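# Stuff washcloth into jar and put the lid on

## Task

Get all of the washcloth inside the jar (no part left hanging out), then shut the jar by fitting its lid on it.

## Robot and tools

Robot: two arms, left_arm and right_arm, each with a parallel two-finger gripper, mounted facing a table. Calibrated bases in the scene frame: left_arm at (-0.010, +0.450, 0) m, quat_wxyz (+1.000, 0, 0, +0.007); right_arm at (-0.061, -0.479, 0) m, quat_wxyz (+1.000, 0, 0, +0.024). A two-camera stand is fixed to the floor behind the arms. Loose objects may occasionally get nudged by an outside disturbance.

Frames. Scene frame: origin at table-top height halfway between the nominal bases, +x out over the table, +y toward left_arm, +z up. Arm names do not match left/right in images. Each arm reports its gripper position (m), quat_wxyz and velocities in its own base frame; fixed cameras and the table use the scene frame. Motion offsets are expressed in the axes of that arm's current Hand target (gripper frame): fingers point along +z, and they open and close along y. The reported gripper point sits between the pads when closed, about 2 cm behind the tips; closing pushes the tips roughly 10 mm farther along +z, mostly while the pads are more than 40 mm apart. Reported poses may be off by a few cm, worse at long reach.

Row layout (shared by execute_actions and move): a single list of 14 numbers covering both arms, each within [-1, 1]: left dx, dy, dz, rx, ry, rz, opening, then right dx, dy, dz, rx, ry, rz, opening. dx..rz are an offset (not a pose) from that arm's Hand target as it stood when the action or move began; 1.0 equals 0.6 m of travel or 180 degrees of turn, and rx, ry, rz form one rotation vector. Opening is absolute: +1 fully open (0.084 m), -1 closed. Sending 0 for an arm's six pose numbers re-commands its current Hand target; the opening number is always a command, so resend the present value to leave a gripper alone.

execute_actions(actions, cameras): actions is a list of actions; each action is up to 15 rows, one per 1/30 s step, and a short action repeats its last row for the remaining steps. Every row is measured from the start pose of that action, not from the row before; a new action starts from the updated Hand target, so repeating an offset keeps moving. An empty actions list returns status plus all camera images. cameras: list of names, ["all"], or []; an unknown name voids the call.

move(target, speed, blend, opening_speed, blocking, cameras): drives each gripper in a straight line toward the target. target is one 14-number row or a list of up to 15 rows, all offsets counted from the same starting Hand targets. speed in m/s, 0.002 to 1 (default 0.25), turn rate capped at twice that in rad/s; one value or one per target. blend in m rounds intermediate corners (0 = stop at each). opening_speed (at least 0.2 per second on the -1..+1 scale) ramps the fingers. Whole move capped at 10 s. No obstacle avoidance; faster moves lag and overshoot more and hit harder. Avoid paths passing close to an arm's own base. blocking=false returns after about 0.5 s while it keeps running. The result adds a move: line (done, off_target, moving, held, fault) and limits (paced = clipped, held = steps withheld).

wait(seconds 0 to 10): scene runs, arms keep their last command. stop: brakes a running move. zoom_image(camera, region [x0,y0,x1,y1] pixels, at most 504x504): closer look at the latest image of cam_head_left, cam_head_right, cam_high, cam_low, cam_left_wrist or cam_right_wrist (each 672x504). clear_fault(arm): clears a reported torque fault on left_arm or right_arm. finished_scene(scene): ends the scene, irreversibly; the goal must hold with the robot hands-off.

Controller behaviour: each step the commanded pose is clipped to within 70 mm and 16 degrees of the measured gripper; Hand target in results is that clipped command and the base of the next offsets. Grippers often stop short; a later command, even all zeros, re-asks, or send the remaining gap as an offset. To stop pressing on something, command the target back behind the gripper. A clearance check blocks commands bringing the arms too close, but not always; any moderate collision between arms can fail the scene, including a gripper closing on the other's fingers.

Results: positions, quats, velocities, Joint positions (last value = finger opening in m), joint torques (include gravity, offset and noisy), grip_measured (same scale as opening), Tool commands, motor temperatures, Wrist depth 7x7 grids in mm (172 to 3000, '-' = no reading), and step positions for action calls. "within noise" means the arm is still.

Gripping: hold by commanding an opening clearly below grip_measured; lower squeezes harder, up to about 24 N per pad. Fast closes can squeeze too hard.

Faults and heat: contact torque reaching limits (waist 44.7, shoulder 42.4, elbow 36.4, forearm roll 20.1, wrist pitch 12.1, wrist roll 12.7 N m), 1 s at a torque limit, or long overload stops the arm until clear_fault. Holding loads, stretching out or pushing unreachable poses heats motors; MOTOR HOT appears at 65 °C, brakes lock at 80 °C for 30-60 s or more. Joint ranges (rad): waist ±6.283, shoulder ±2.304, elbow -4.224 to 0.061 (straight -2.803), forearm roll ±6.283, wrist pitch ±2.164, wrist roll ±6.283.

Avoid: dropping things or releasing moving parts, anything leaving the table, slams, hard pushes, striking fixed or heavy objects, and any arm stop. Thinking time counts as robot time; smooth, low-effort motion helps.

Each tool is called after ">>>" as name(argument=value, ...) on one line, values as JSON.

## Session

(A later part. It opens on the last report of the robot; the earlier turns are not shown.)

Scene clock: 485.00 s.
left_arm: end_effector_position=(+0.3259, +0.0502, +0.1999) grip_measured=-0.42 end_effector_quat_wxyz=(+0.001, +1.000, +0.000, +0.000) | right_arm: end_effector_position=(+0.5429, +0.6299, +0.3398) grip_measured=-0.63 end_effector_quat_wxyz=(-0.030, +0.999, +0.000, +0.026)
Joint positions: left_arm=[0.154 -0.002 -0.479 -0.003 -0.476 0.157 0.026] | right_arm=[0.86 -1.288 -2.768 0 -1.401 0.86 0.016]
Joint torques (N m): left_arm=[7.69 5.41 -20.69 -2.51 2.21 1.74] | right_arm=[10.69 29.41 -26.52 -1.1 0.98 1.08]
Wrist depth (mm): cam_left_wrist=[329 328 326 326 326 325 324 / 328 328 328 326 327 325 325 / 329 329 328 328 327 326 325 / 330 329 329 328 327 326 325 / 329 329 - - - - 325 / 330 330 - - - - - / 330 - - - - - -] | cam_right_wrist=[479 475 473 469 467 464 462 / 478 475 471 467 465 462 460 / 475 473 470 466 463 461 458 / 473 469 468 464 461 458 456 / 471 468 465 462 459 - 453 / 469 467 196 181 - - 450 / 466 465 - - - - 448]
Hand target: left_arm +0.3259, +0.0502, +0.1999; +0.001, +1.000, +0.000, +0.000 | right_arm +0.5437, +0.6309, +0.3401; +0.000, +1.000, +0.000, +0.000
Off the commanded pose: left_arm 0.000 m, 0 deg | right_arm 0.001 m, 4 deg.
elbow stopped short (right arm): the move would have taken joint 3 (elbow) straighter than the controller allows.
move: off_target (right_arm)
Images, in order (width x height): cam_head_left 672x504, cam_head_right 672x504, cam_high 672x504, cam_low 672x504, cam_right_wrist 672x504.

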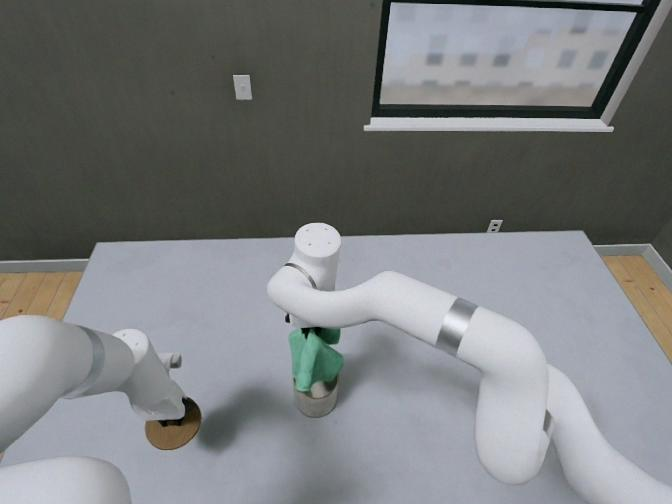

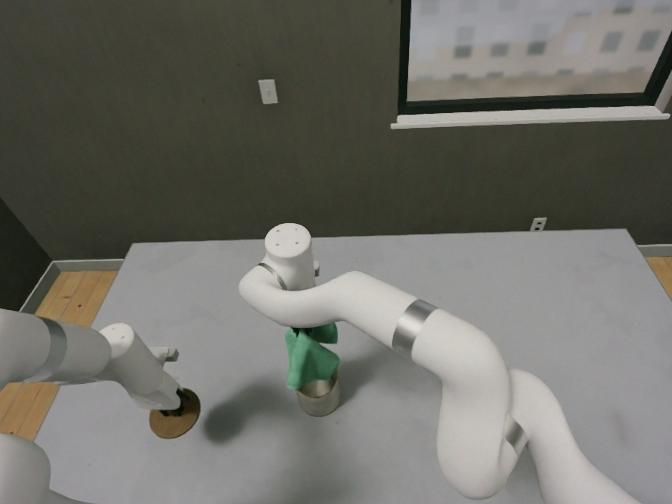

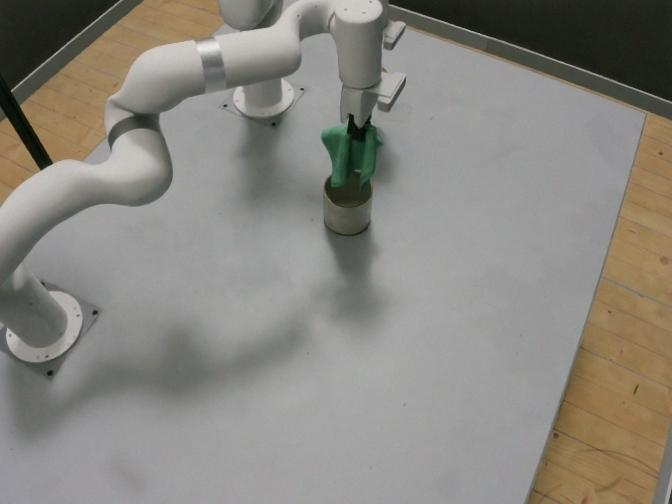

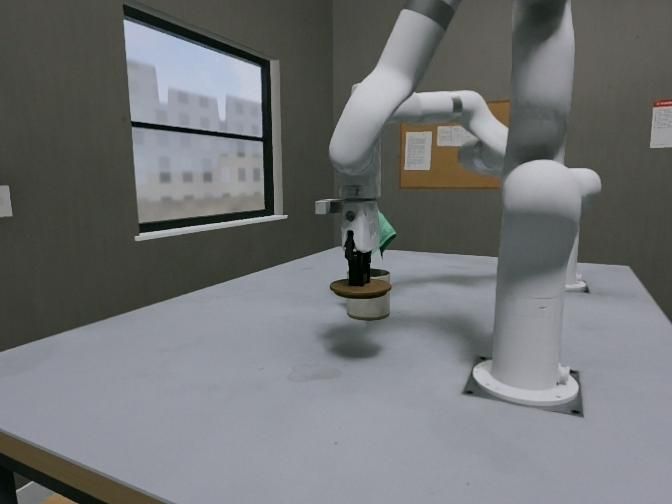

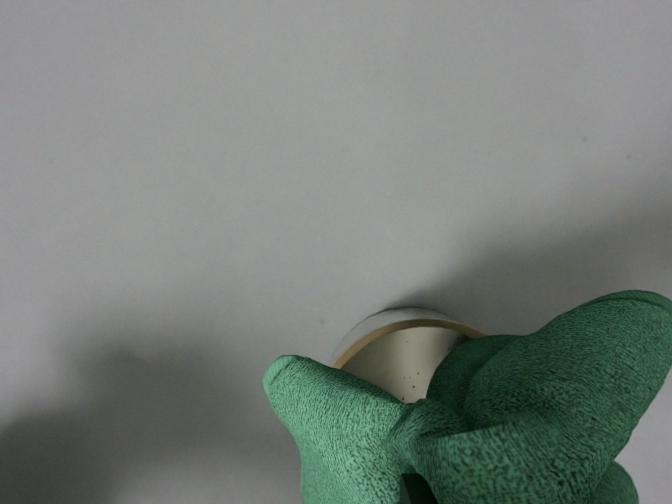

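>>> move(target=[0, 0, 0, 0, 0, 0, -0.9, -0.1637, 0.0365, -0.0333, 0, 0, 0.995, -1], speed=0.4, cameras=["cam_head_left", "cam_head_right", "cam_low", "cam_high", "cam_right_wrist"])

>>> zoom_image(camera="cam_low", region=[310, 130, 450, 330])

>>> zoom_image(camera="cam_high", region=[270, 80, 430, 250])

>>> zoom_image(camera="cam_head_left", region=[260, 300, 380, 420])

>>> zoom_image(camera="cam_head_right", region=[260, 300, 380, 420])

Scene clock: 499.07 s.
left_arm: end_effector_position=(+0.3259, +0.0502, +0.1999) grip_measured=-0.42 end_effector_quat_wxyz=(+0.001, +1.000, +0.000, +0.000) | right_arm: end_effector_position=(+0.4455, +0.6090, +0.3600) grip_measured=-0.63 end_effector_quat_wxyz=(+0.000, -0.008, +1.000, +0.000)
Joint positions: left_arm=[0.154 -0.002 -0.479 -0.003 -0.476 0.157 0.026] | right_arm=[0.939 -0.889 -2.11 0 -1.22 4.066 0.016]
Joint torques (N m): left_arm=[7.82 7.49 -19.96 -2.15 1.91 1.79] | right_arm=[9.86 60.95 -7.09 -1.26 2.07 0.91]
Wrist depth (mm): cam_left_wrist=[328 328 328 326 326 324 323 / 329 329 328 327 327 325 325 / 329 329 327 326 326 325 324 / 329 329 328 327 326 326 324 / 330 330 - - - - 324 / 331 330 - - - - - / 331 - - - - - -] | cam_right_wrist=[485 484 483 481 482 481 480 / 484 483 483 481 481 481 480 / 484 484 483 481 481 480 480 / 483 484 483 479 480 481 479 / 483 483 482 482 481 - 187 / 483 482 196 181 - - 477 / 483 482 - - - - 478]
Hand target: left_arm +0.3259, +0.0502, +0.1999; +0.001, +1.000, +0.000, +0.000 | right_arm +0.4455, +0.6090, +0.3601; +0.000, -0.008, +1.000, +0.000
Off the commanded pose: left_arm 0.000 m, 0 deg | right_arm 0.000 m, 0 deg.
move: done
Images, in order (width x height): cam_head_left 672x504, cam_head_right 672x504, cam_high 672x504, cam_low 672x504, cam_right_wrist 672x504.

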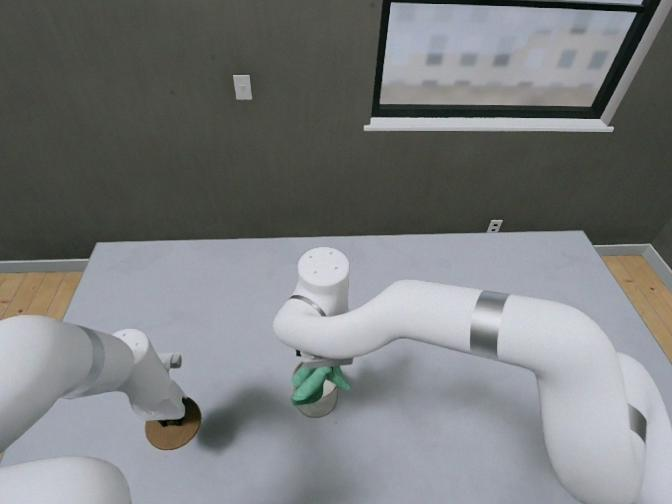

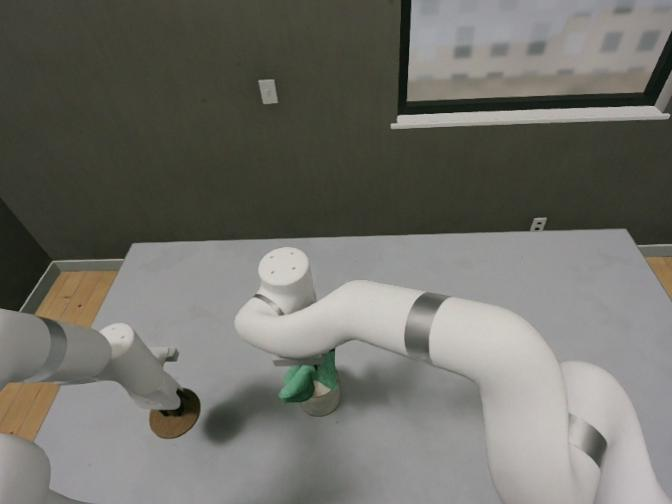

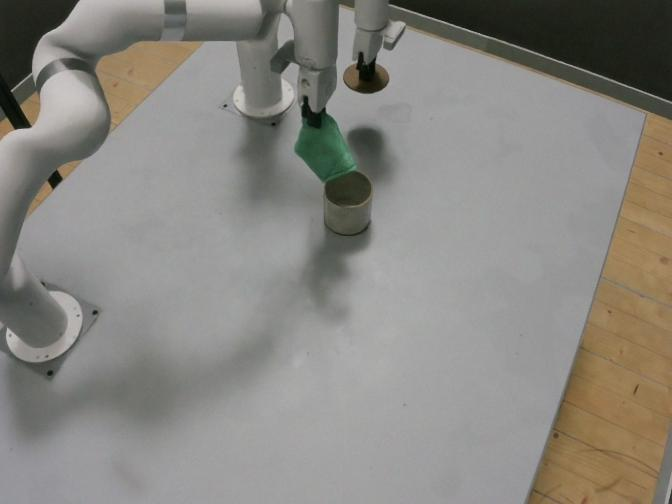

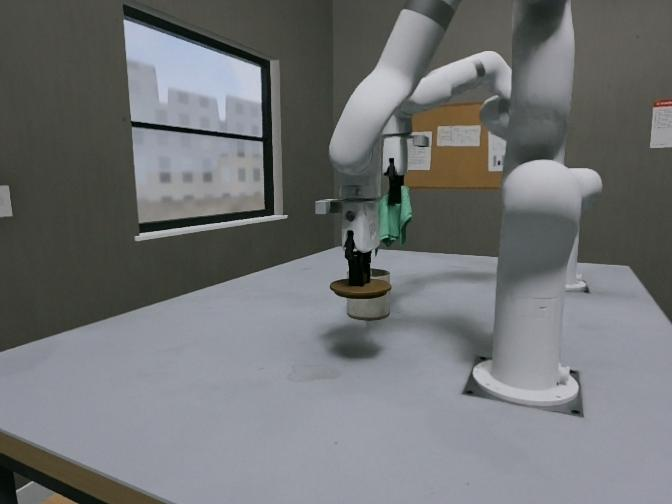

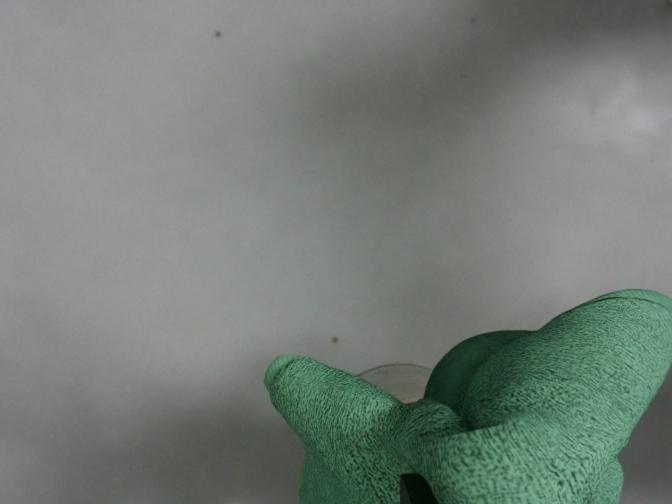

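Scaled by 2.520 from the camera's 672x504 image, which has a finer 960x720 frame.

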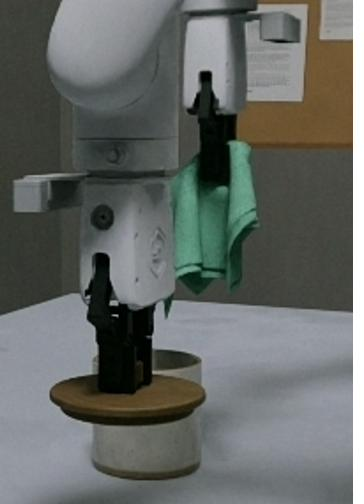

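Scaled by 2.965 from the camera's 672x504 image, which has a finer 960x720 frame.

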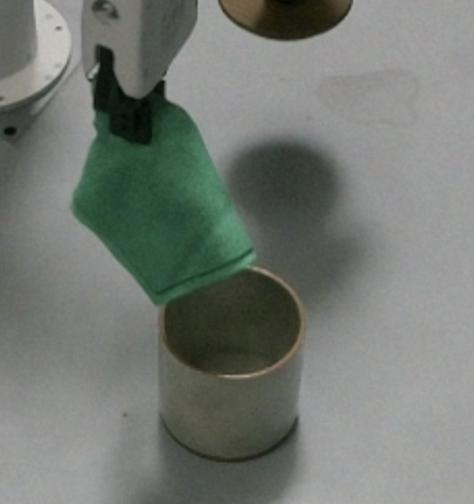

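Scaled by 4.200 from the camera's 672x504 image, which has a finer 960x720 frame.

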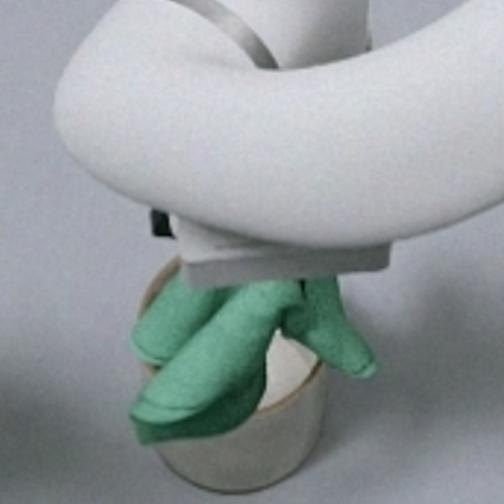

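Scaled by 4.200 from the camera's 672x504 image, which has a finer 960x720 frame.

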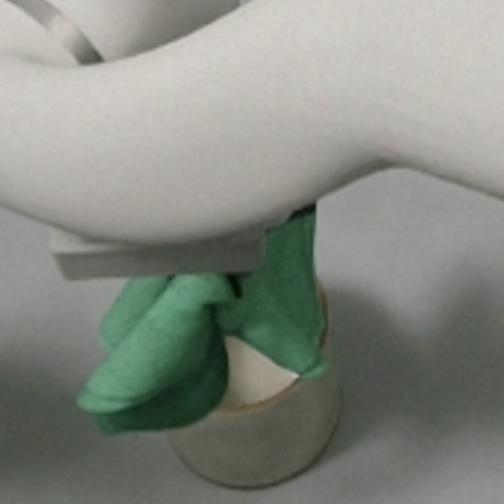

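>>> move(target=[[0, 0, 0, 0, 0, 0, -0.9, -0.0175, 0.0417, 0.0, 0, 0, 0, -1], [0, 0, 0, 0, 0, 0, -0.9, -0.0175, 0.0417, 0.175, 0, 0, 0, -1]], speed=0.1, cameras=["cam_head_left", "cam_head_right", "cam_low", "cam_high", "cam_right_wrist"])

>>> zoom_image(camera="cam_low", region=[310, 150, 450, 330])

>>> zoom_image(camera="cam_high", region=[270, 80, 430, 250])

>>> zoom_image(camera="cam_head_left", region=[260, 310, 380, 430])

>>> zoom_image(camera="cam_head_right", region=[260, 310, 380, 430])

Scene clock: 509.87 s.
left_arm: end_effector_position=(+0.3259, +0.0502, +0.1999) grip_measured=-0.42 end_effector_quat_wxyz=(+0.001, +1.000, +0.000, +0.000) | right_arm: end_effector_position=(+0.4556, +0.6342, +0.2551) grip_measured=-0.63 end_effector_quat_wxyz=(+0.000, -0.008, +1.000, +0.000)
Joint positions: left_arm=[0.154 -0.002 -0.479 -0.003 -0.476 0.157 0.026] | right_arm=[0.948 -1.028 -2.114 -0.001 -1.085 4.074 0.016]
Joint torques (N m): left_arm=[9.73 6.41 -20.2 -2.48 1.93 1.92] | right_arm=[0.02 28.18 -7.05 -1.52 1.86 1.1]
Wrist depth (mm): cam_left_wrist=[329 328 327 327 325 326 324 / 329 329 328 327 327 325 325 / 329 328 328 326 326 326 325 / 331 329 329 327 326 326 325 / 329 330 - - - - 325 / 330 330 - - - - - / 330 - - - - - -] | cam_right_wrist=[379 378 378 377 377 376 376 / 379 378 377 377 377 376 375 / 379 378 378 377 377 377 375 / 378 379 378 377 376 376 375 / 379 378 377 376 376 - 374 / 378 377 - 183 - - 374 / 378 377 - - - - 374]
Hand target: left_arm +0.3259, +0.0502, +0.1999; +0.001, +1.000, +0.000, +0.000 | right_arm +0.4557, +0.6342, +0.2551; +0.000, -0.008, +1.000, +0.000
Off the commanded pose: left_arm 0.000 m, 0 deg | right_arm 0.000 m, 0 deg.
move: done
Images, in order (width x height): cam_head_left 672x504, cam_head_right 672x504, cam_high 672x504, cam_low 672x504, cam_right_wrist 672x504.

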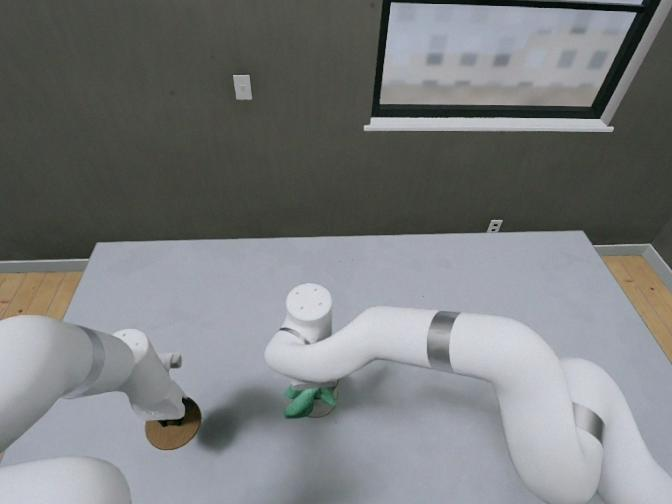

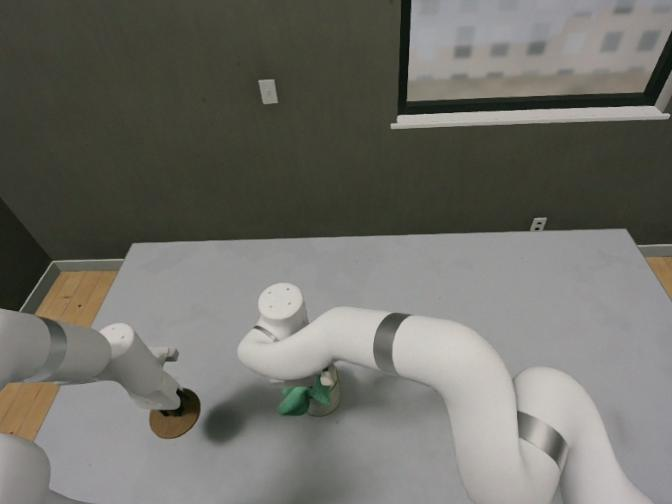

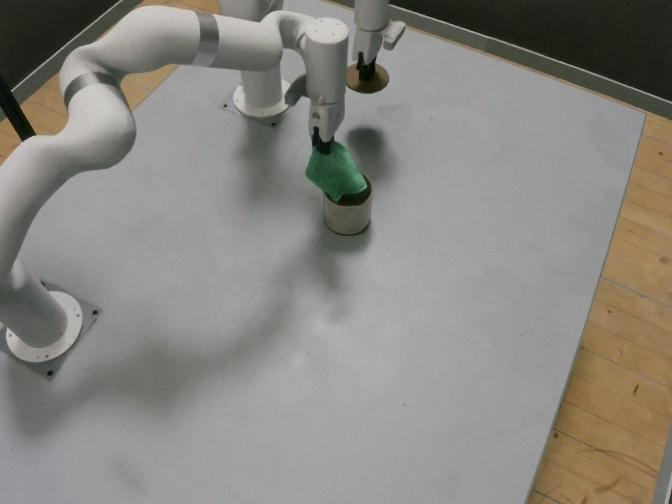

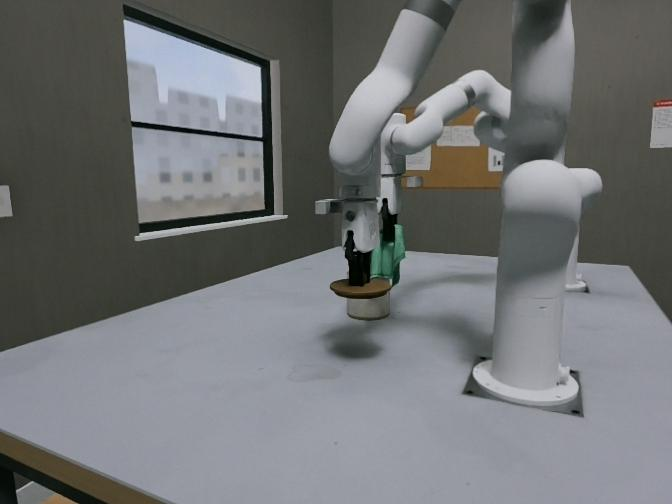

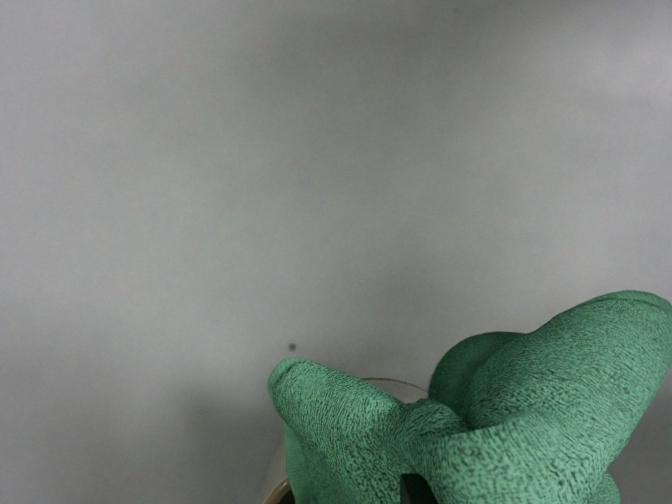

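Scaled by 2.800 from the camera's 672x504 image, which has a finer 960x720 frame.

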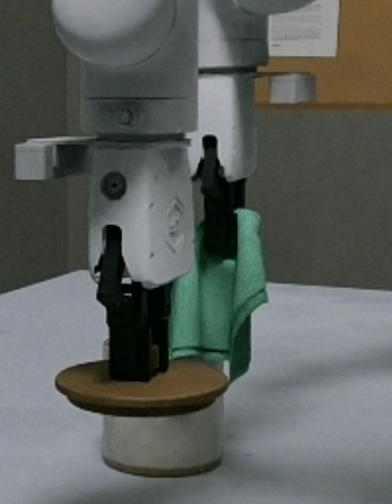

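Scaled by 2.965 from the camera's 672x504 image, which has a finer 960x720 frame.

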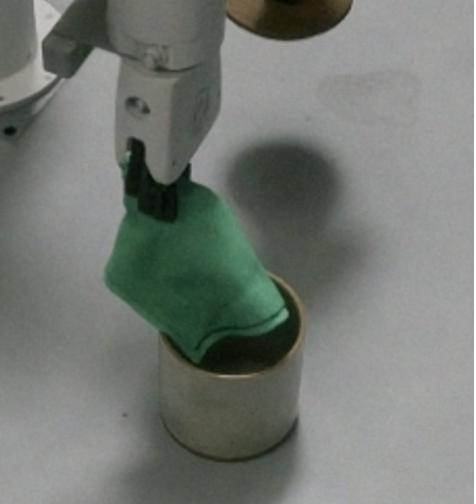

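Scaled by 4.200 from the camera's 672x504 image, which has a finer 960x720 frame.

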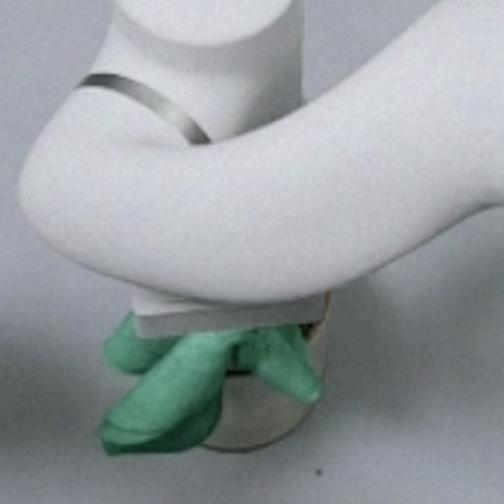

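Scaled by 4.200 from the camera's 672x504 image, which has a finer 960x720 frame.

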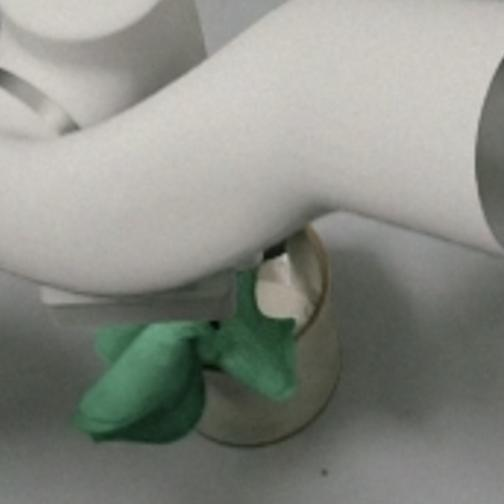

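>>> move(target=[[0, 0, 0, 0, 0, 0, -0.9, 0, 0, 0.0917, 0, 0, 0, -1], [0, 0, 0, 0, 0, 0, -0.9, -0.108, -0.0235, 0.16, 0, 0, 0, -1]], speed=0.08, blend=0.005, cameras=["cam_head_left", "cam_head_right", "cam_low", "cam_high", "cam_right_wrist"])

>>> zoom_image(camera="cam_low", region=[310, 150, 450, 330])

>>> zoom_image(camera="cam_high", region=[270, 80, 430, 250])

>>> zoom_image(camera="cam_head_left", region=[260, 310, 380, 430])

>>> zoom_image(camera="cam_head_right", region=[260, 310, 380, 430])

Scene clock: 519.93 s.
left_arm: end_effector_position=(+0.3259, +0.0502, +0.1999) grip_measured=-0.42 end_effector_quat_wxyz=(+0.001, +1.000, +0.000, +0.000) | right_arm: end_effector_position=(+0.5207, +0.6211, +0.1591) grip_measured=-0.63 end_effector_quat_wxyz=(+0.000, -0.008, +1.000, +0.000)
Joint positions: left_arm=[0.154 -0.002 -0.479 -0.003 -0.476 0.157 0.026] | right_arm=[0.873 -1.232 -2.263 -0.001 -1.031 4 0.016]
Joint torques (N m): left_arm=[9.35 8.22 -20.03 -2.14 2.01 1.94] | right_arm=[-13.04 28.2 -27.02 2.07 -2.43 -1.09]
Wrist depth (mm): cam_left_wrist=[329 329 327 327 326 325 324 / 329 329 328 326 326 326 324 / 329 328 328 327 326 326 324 / 330 328 328 328 327 326 325 / 330 328 - - - - 325 / 331 329 - - - - - / 330 - - - - - -] | cam_right_wrist=[280 280 280 280 279 279 280 / 280 280 280 280 279 280 279 / 280 279 280 280 280 280 280 / 280 280 279 280 279 280 - / 280 280 280 275 204 - - / 280 279 - 275 - - - / 280 - - - - - -]
Hand target: left_arm +0.3259, +0.0502, +0.1999; +0.001, +1.000, +0.000, +0.000 | right_arm +0.5207, +0.6211, +0.1591; +0.000, -0.008, +1.000, +0.000
Off the commanded pose: left_arm 0.000 m, 0 deg | right_arm 0.000 m, 0 deg.
move: done
Images, in order (width x height): cam_head_left 672x504, cam_head_right 672x504, cam_high 672x504, cam_low 672x504, cam_right_wrist 672x504.

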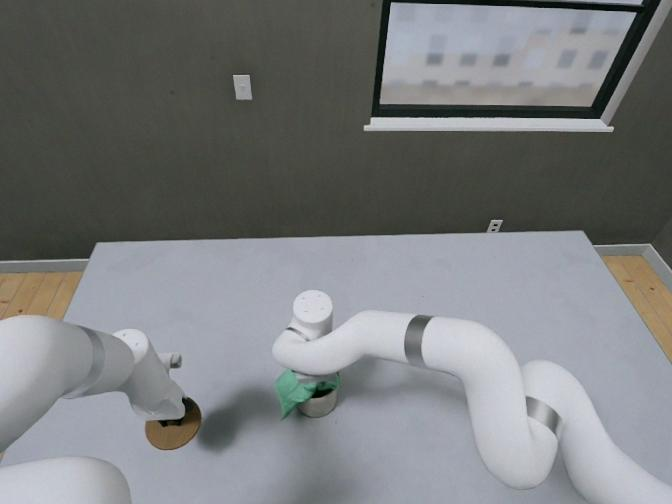

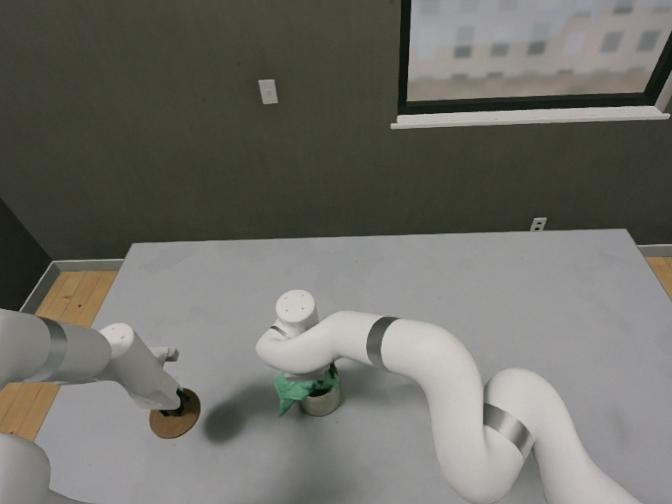

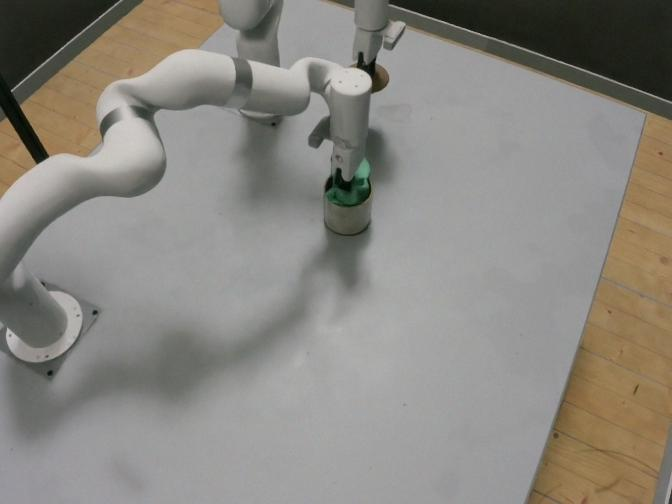

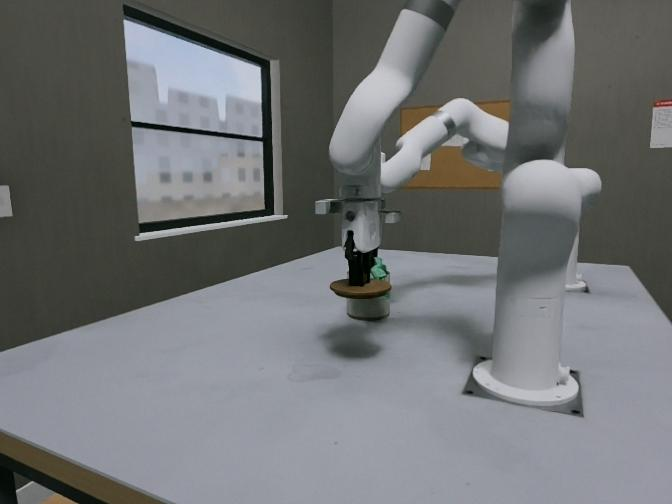

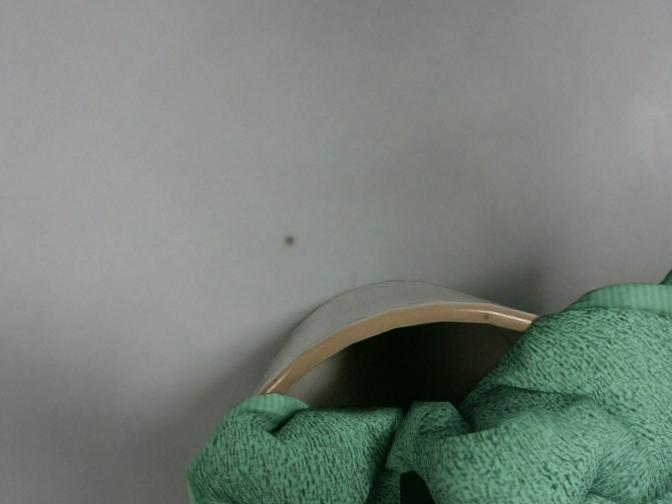

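Scaled by 2.800 from the camera's 672x504 image, which has a finer 960x720 frame.

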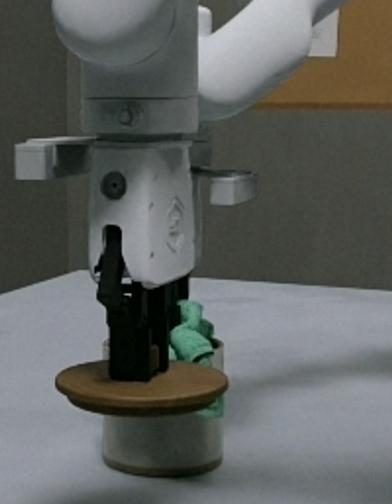

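Scaled by 2.965 from the camera's 672x504 image, which has a finer 960x720 frame.

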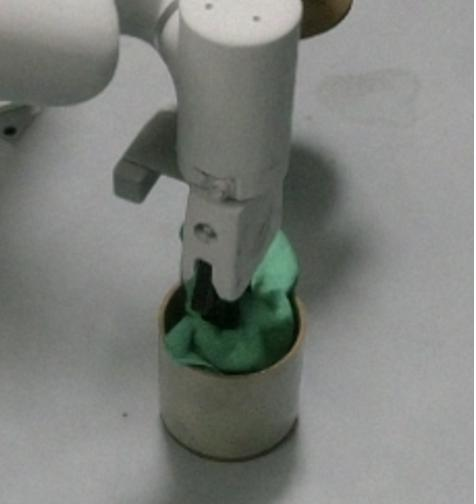

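Scaled by 4.200 from the camera's 672x504 image, which has a finer 960x720 frame.

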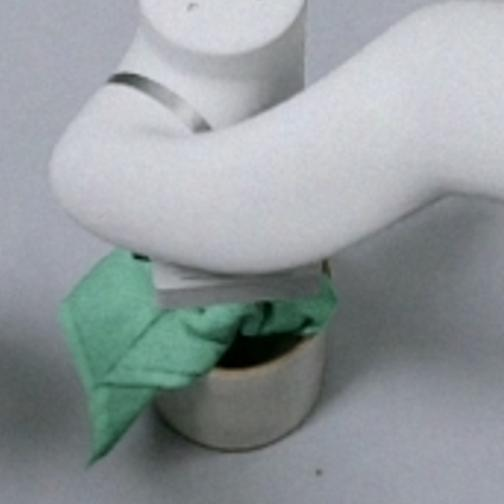

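Scaled by 4.200 from the camera's 672x504 image, which has a finer 960x720 frame.

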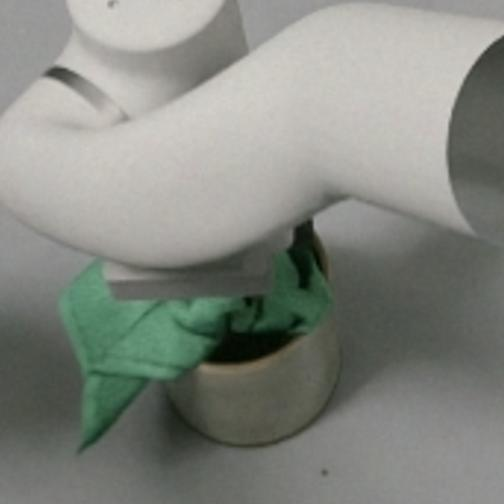

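>>> move(target=[[0, 0, 0, 0, 0, 0, -0.9, -0.01, 0, 0.065, 0, 0, 0, -1], [0, 0, 0, 0, 0, 0, -0.9, -0.01, 0, 0.065, 0, 0, 0, -0.1], [0, 0, 0, 0, 0, 0, -0.9, -0.01, 0, -0.1, 0, 0, 0, -0.1]], speed=[0.05, 0.05, 0.1], opening_speed=1.2, cameras=["cam_head_left", "cam_head_right", "cam_low", "cam_high", "cam_right_wrist"])

>>> zoom_image(camera="cam_high", region=[270, 80, 430, 250])

>>> zoom_image(camera="cam_head_left", region=[260, 310, 380, 430])

>>> zoom_image(camera="cam_head_right", region=[260, 310, 380, 430])

Scene clock: 543.73 s.
left_arm: end_effector_position=(+0.3259, +0.0502, +0.1999) grip_measured=-0.42 end_effector_quat_wxyz=(+0.001, +1.000, +0.000, +0.000) | right_arm: end_effector_position=(+0.5267, +0.6212, +0.2190) grip_measured=-0.11 end_effector_quat_wxyz=(+0.000, -0.008, +1.000, +0.000)
Joint positions: left_arm=[0.154 -0.002 -0.479 -0.003 -0.476 0.157 0.026] | right_arm=[0.868 -1.206 -2.351 0 -1.144 3.994 0.039]
Joint torques (N m): left_arm=[9.99 7.2 -20.19 -2.17 2.09 1.74] | right_arm=[4.9 66.9 -27.94 2.23 -2.67 -1]
Wrist depth (mm): cam_left_wrist=[329 328 327 326 326 325 324 / 328 328 328 327 326 325 324 / 329 329 328 326 326 325 324 / 329 329 329 328 327 326 325 / 330 331 - - - - 325 / 330 330 - - - - - / 331 - - - - - -] | cam_right_wrist=[340 339 339 339 340 339 339 / 340 339 340 339 339 339 339 / 340 339 339 339 339 339 339 / 339 340 339 339 339 339 - / 339 340 339 256 242 202 189 / 339 339 236 234 218 205 192 / 340 339 217 262 238 213 188]
Hand target: left_arm +0.3259, +0.0502, +0.1999; +0.001, +1.000, +0.000, +0.000 | right_arm +0.5267, +0.6212, +0.2191; +0.000, -0.008, +1.000, +0.000
Off the commanded pose: left_arm 0.000 m, 0 deg | right_arm 0.000 m, 0 deg.
move: done
Images, in order (width x height): cam_head_left 672x504, cam_head_right 672x504, cam_high 672x504, cam_low 672x504, cam_right_wrist 672x504.

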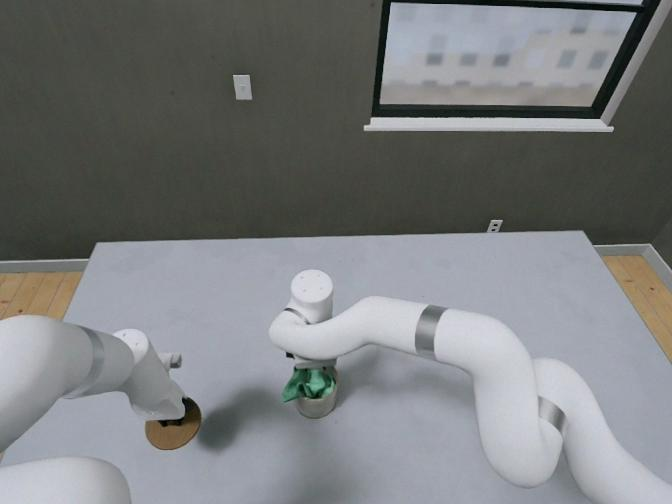

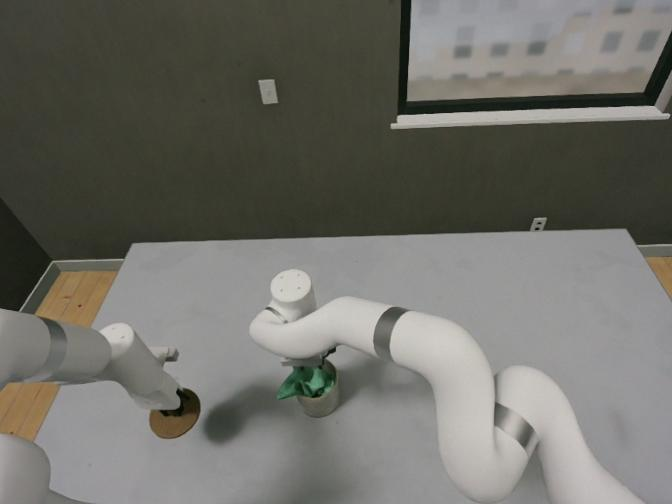

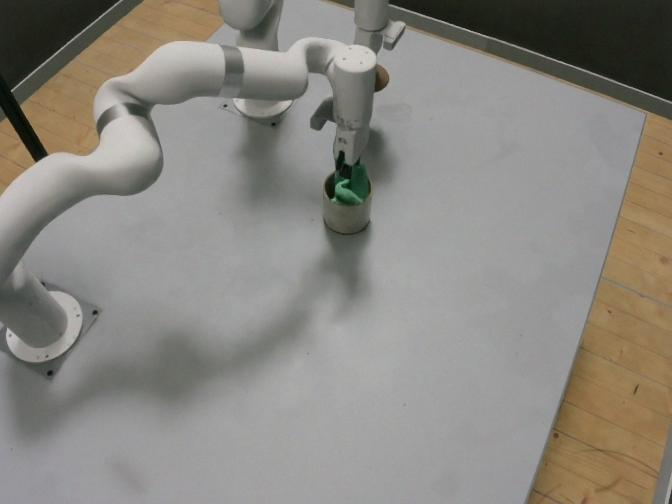

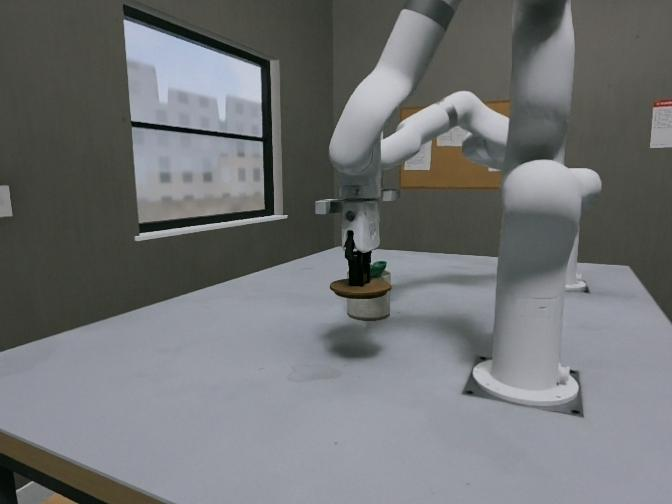

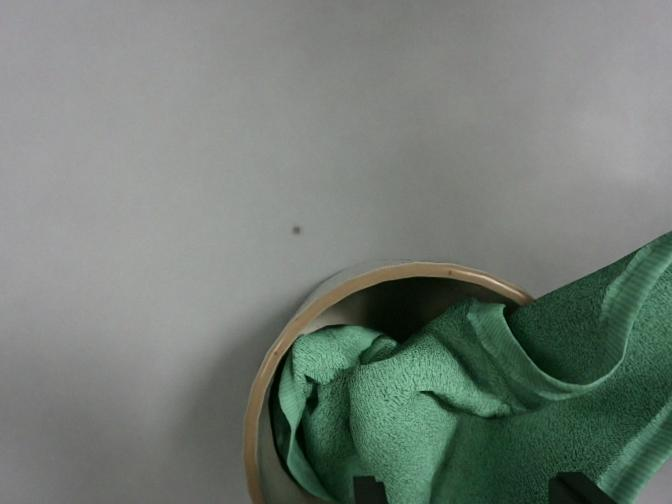

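Scaled by 2.965 from the camera's 672x504 image, which has a finer 960x720 frame.

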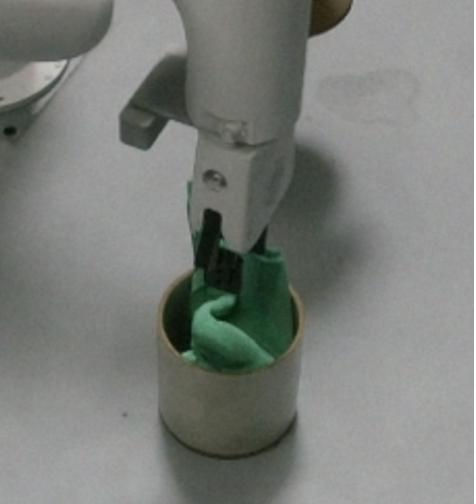

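Scaled by 4.200 from the camera's 672x504 image, which has a finer 960x720 frame.

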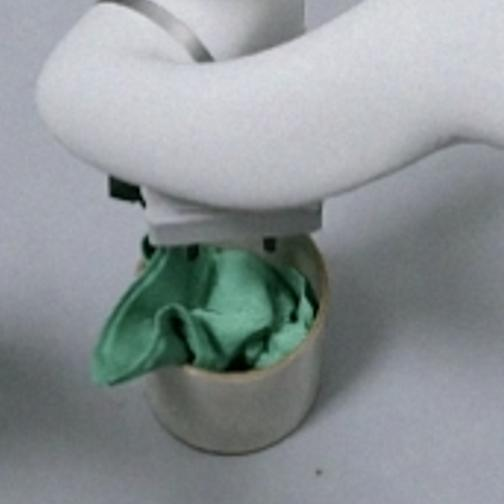

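Scaled by 4.200 from the camera's 672x504 image, which has a finer 960x720 frame.

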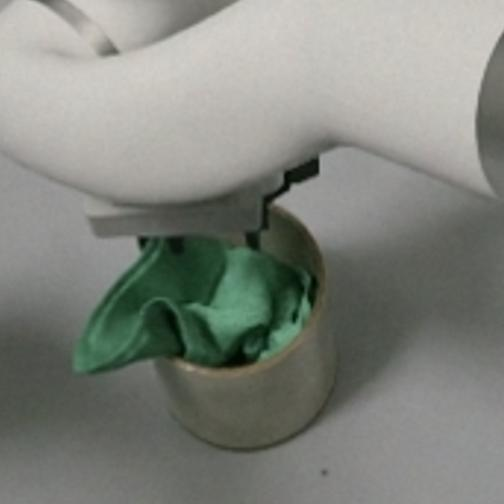

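>>> move(target=[0, 0, 0, 0, 0, 0, -0.9, 0.1808, 0.0259, -0.135, 0, 0, -0.995, 0.3], speed=0.45, cameras=["cam_head_left", "cam_right_wrist", "cam_high"])

>>> zoom_image(camera="cam_head_left", region=[250, 310, 380, 430])

Scene clock: 573.23 s.
left_arm: end_effector_position=(+0.3259, +0.0502, +0.1999) grip_measured=-0.42 end_effector_quat_wxyz=(+0.001, +1.000, +0.000, +0.000) | right_arm: end_effector_position=(+0.4178, +0.6350, +0.3000) grip_measured=+0.29 end_effector_quat_wxyz=(+0.000, +1.000, +0.000, +0.000)
Joint positions: left_arm=[0.154 -0.002 -0.479 -0.003 -0.476 0.157 0.026] | right_arm=[0.989 -0.926 -2.039 -0.001 -1.112 0.99 0.056]
Joint torques (N m): left_arm=[8.9 7.85 -20.37 -2.55 1.93 1.84] | right_arm=[-4.39 61.57 -7.4 2.17 1.18 -1.13]
Wrist depth (mm): cam_left_wrist=[329 328 327 327 325 325 324 / 329 329 328 327 326 325 324 / 329 328 329 327 326 326 325 / 330 329 328 327 326 326 324 / 330 330 - - - - 325 / 331 330 - - - - - / 330 - - - - - -] | cam_right_wrist=[413 415 415 417 419 421 422 / 414 414 416 303 343 421 423 / 415 416 416 287 313 422 424 / 415 415 267 289 330 421 424 / 415 416 264 419 421 423 425 / 416 417 419 420 422 423 425 / 416 418 420 422 423 425 425]
Hand target: left_arm +0.3259, +0.0502, +0.1999; +0.001, +1.000, +0.000, +0.000 | right_arm +0.4179, +0.6351, +0.3000; +0.000, +1.000, +0.000, +0.000
Off the commanded pose: left_arm 0.000 m, 0 deg | right_arm 0.000 m, 0 deg.
move: done
Images, in order (width x height): cam_head_left 672x504, cam_high 672x504, cam_right_wrist 672x504.

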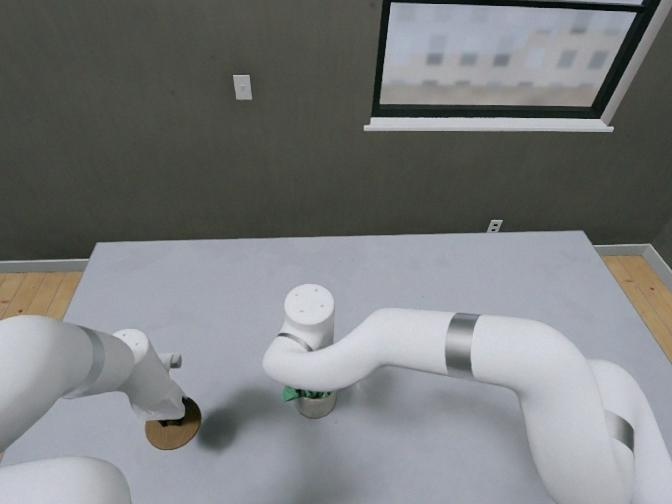

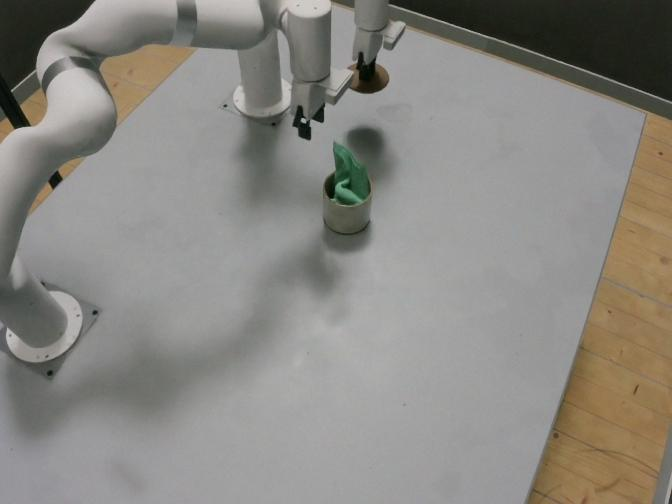

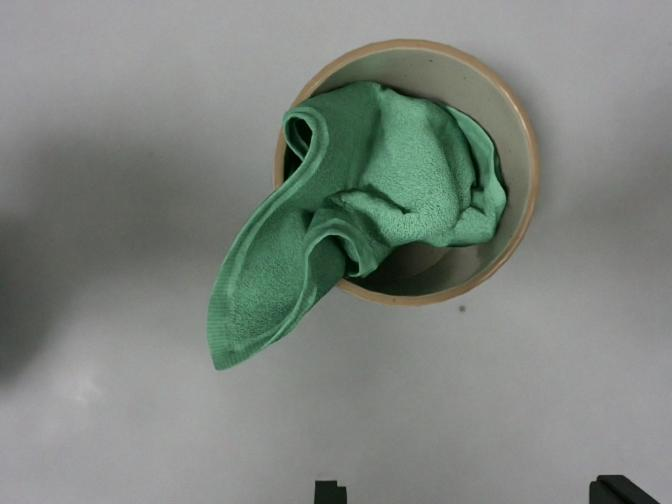

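Scaled by 3.877 from the camera's 672x504 image, which has a finer 960x720 frame.

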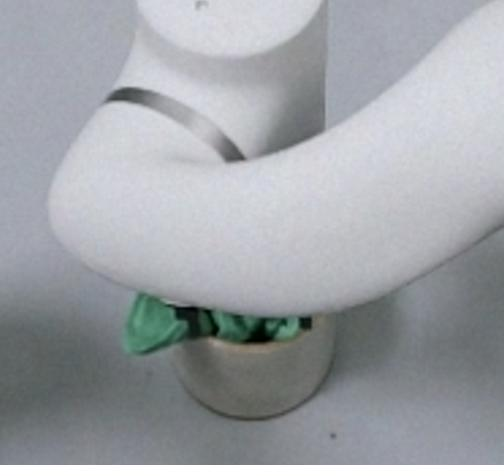

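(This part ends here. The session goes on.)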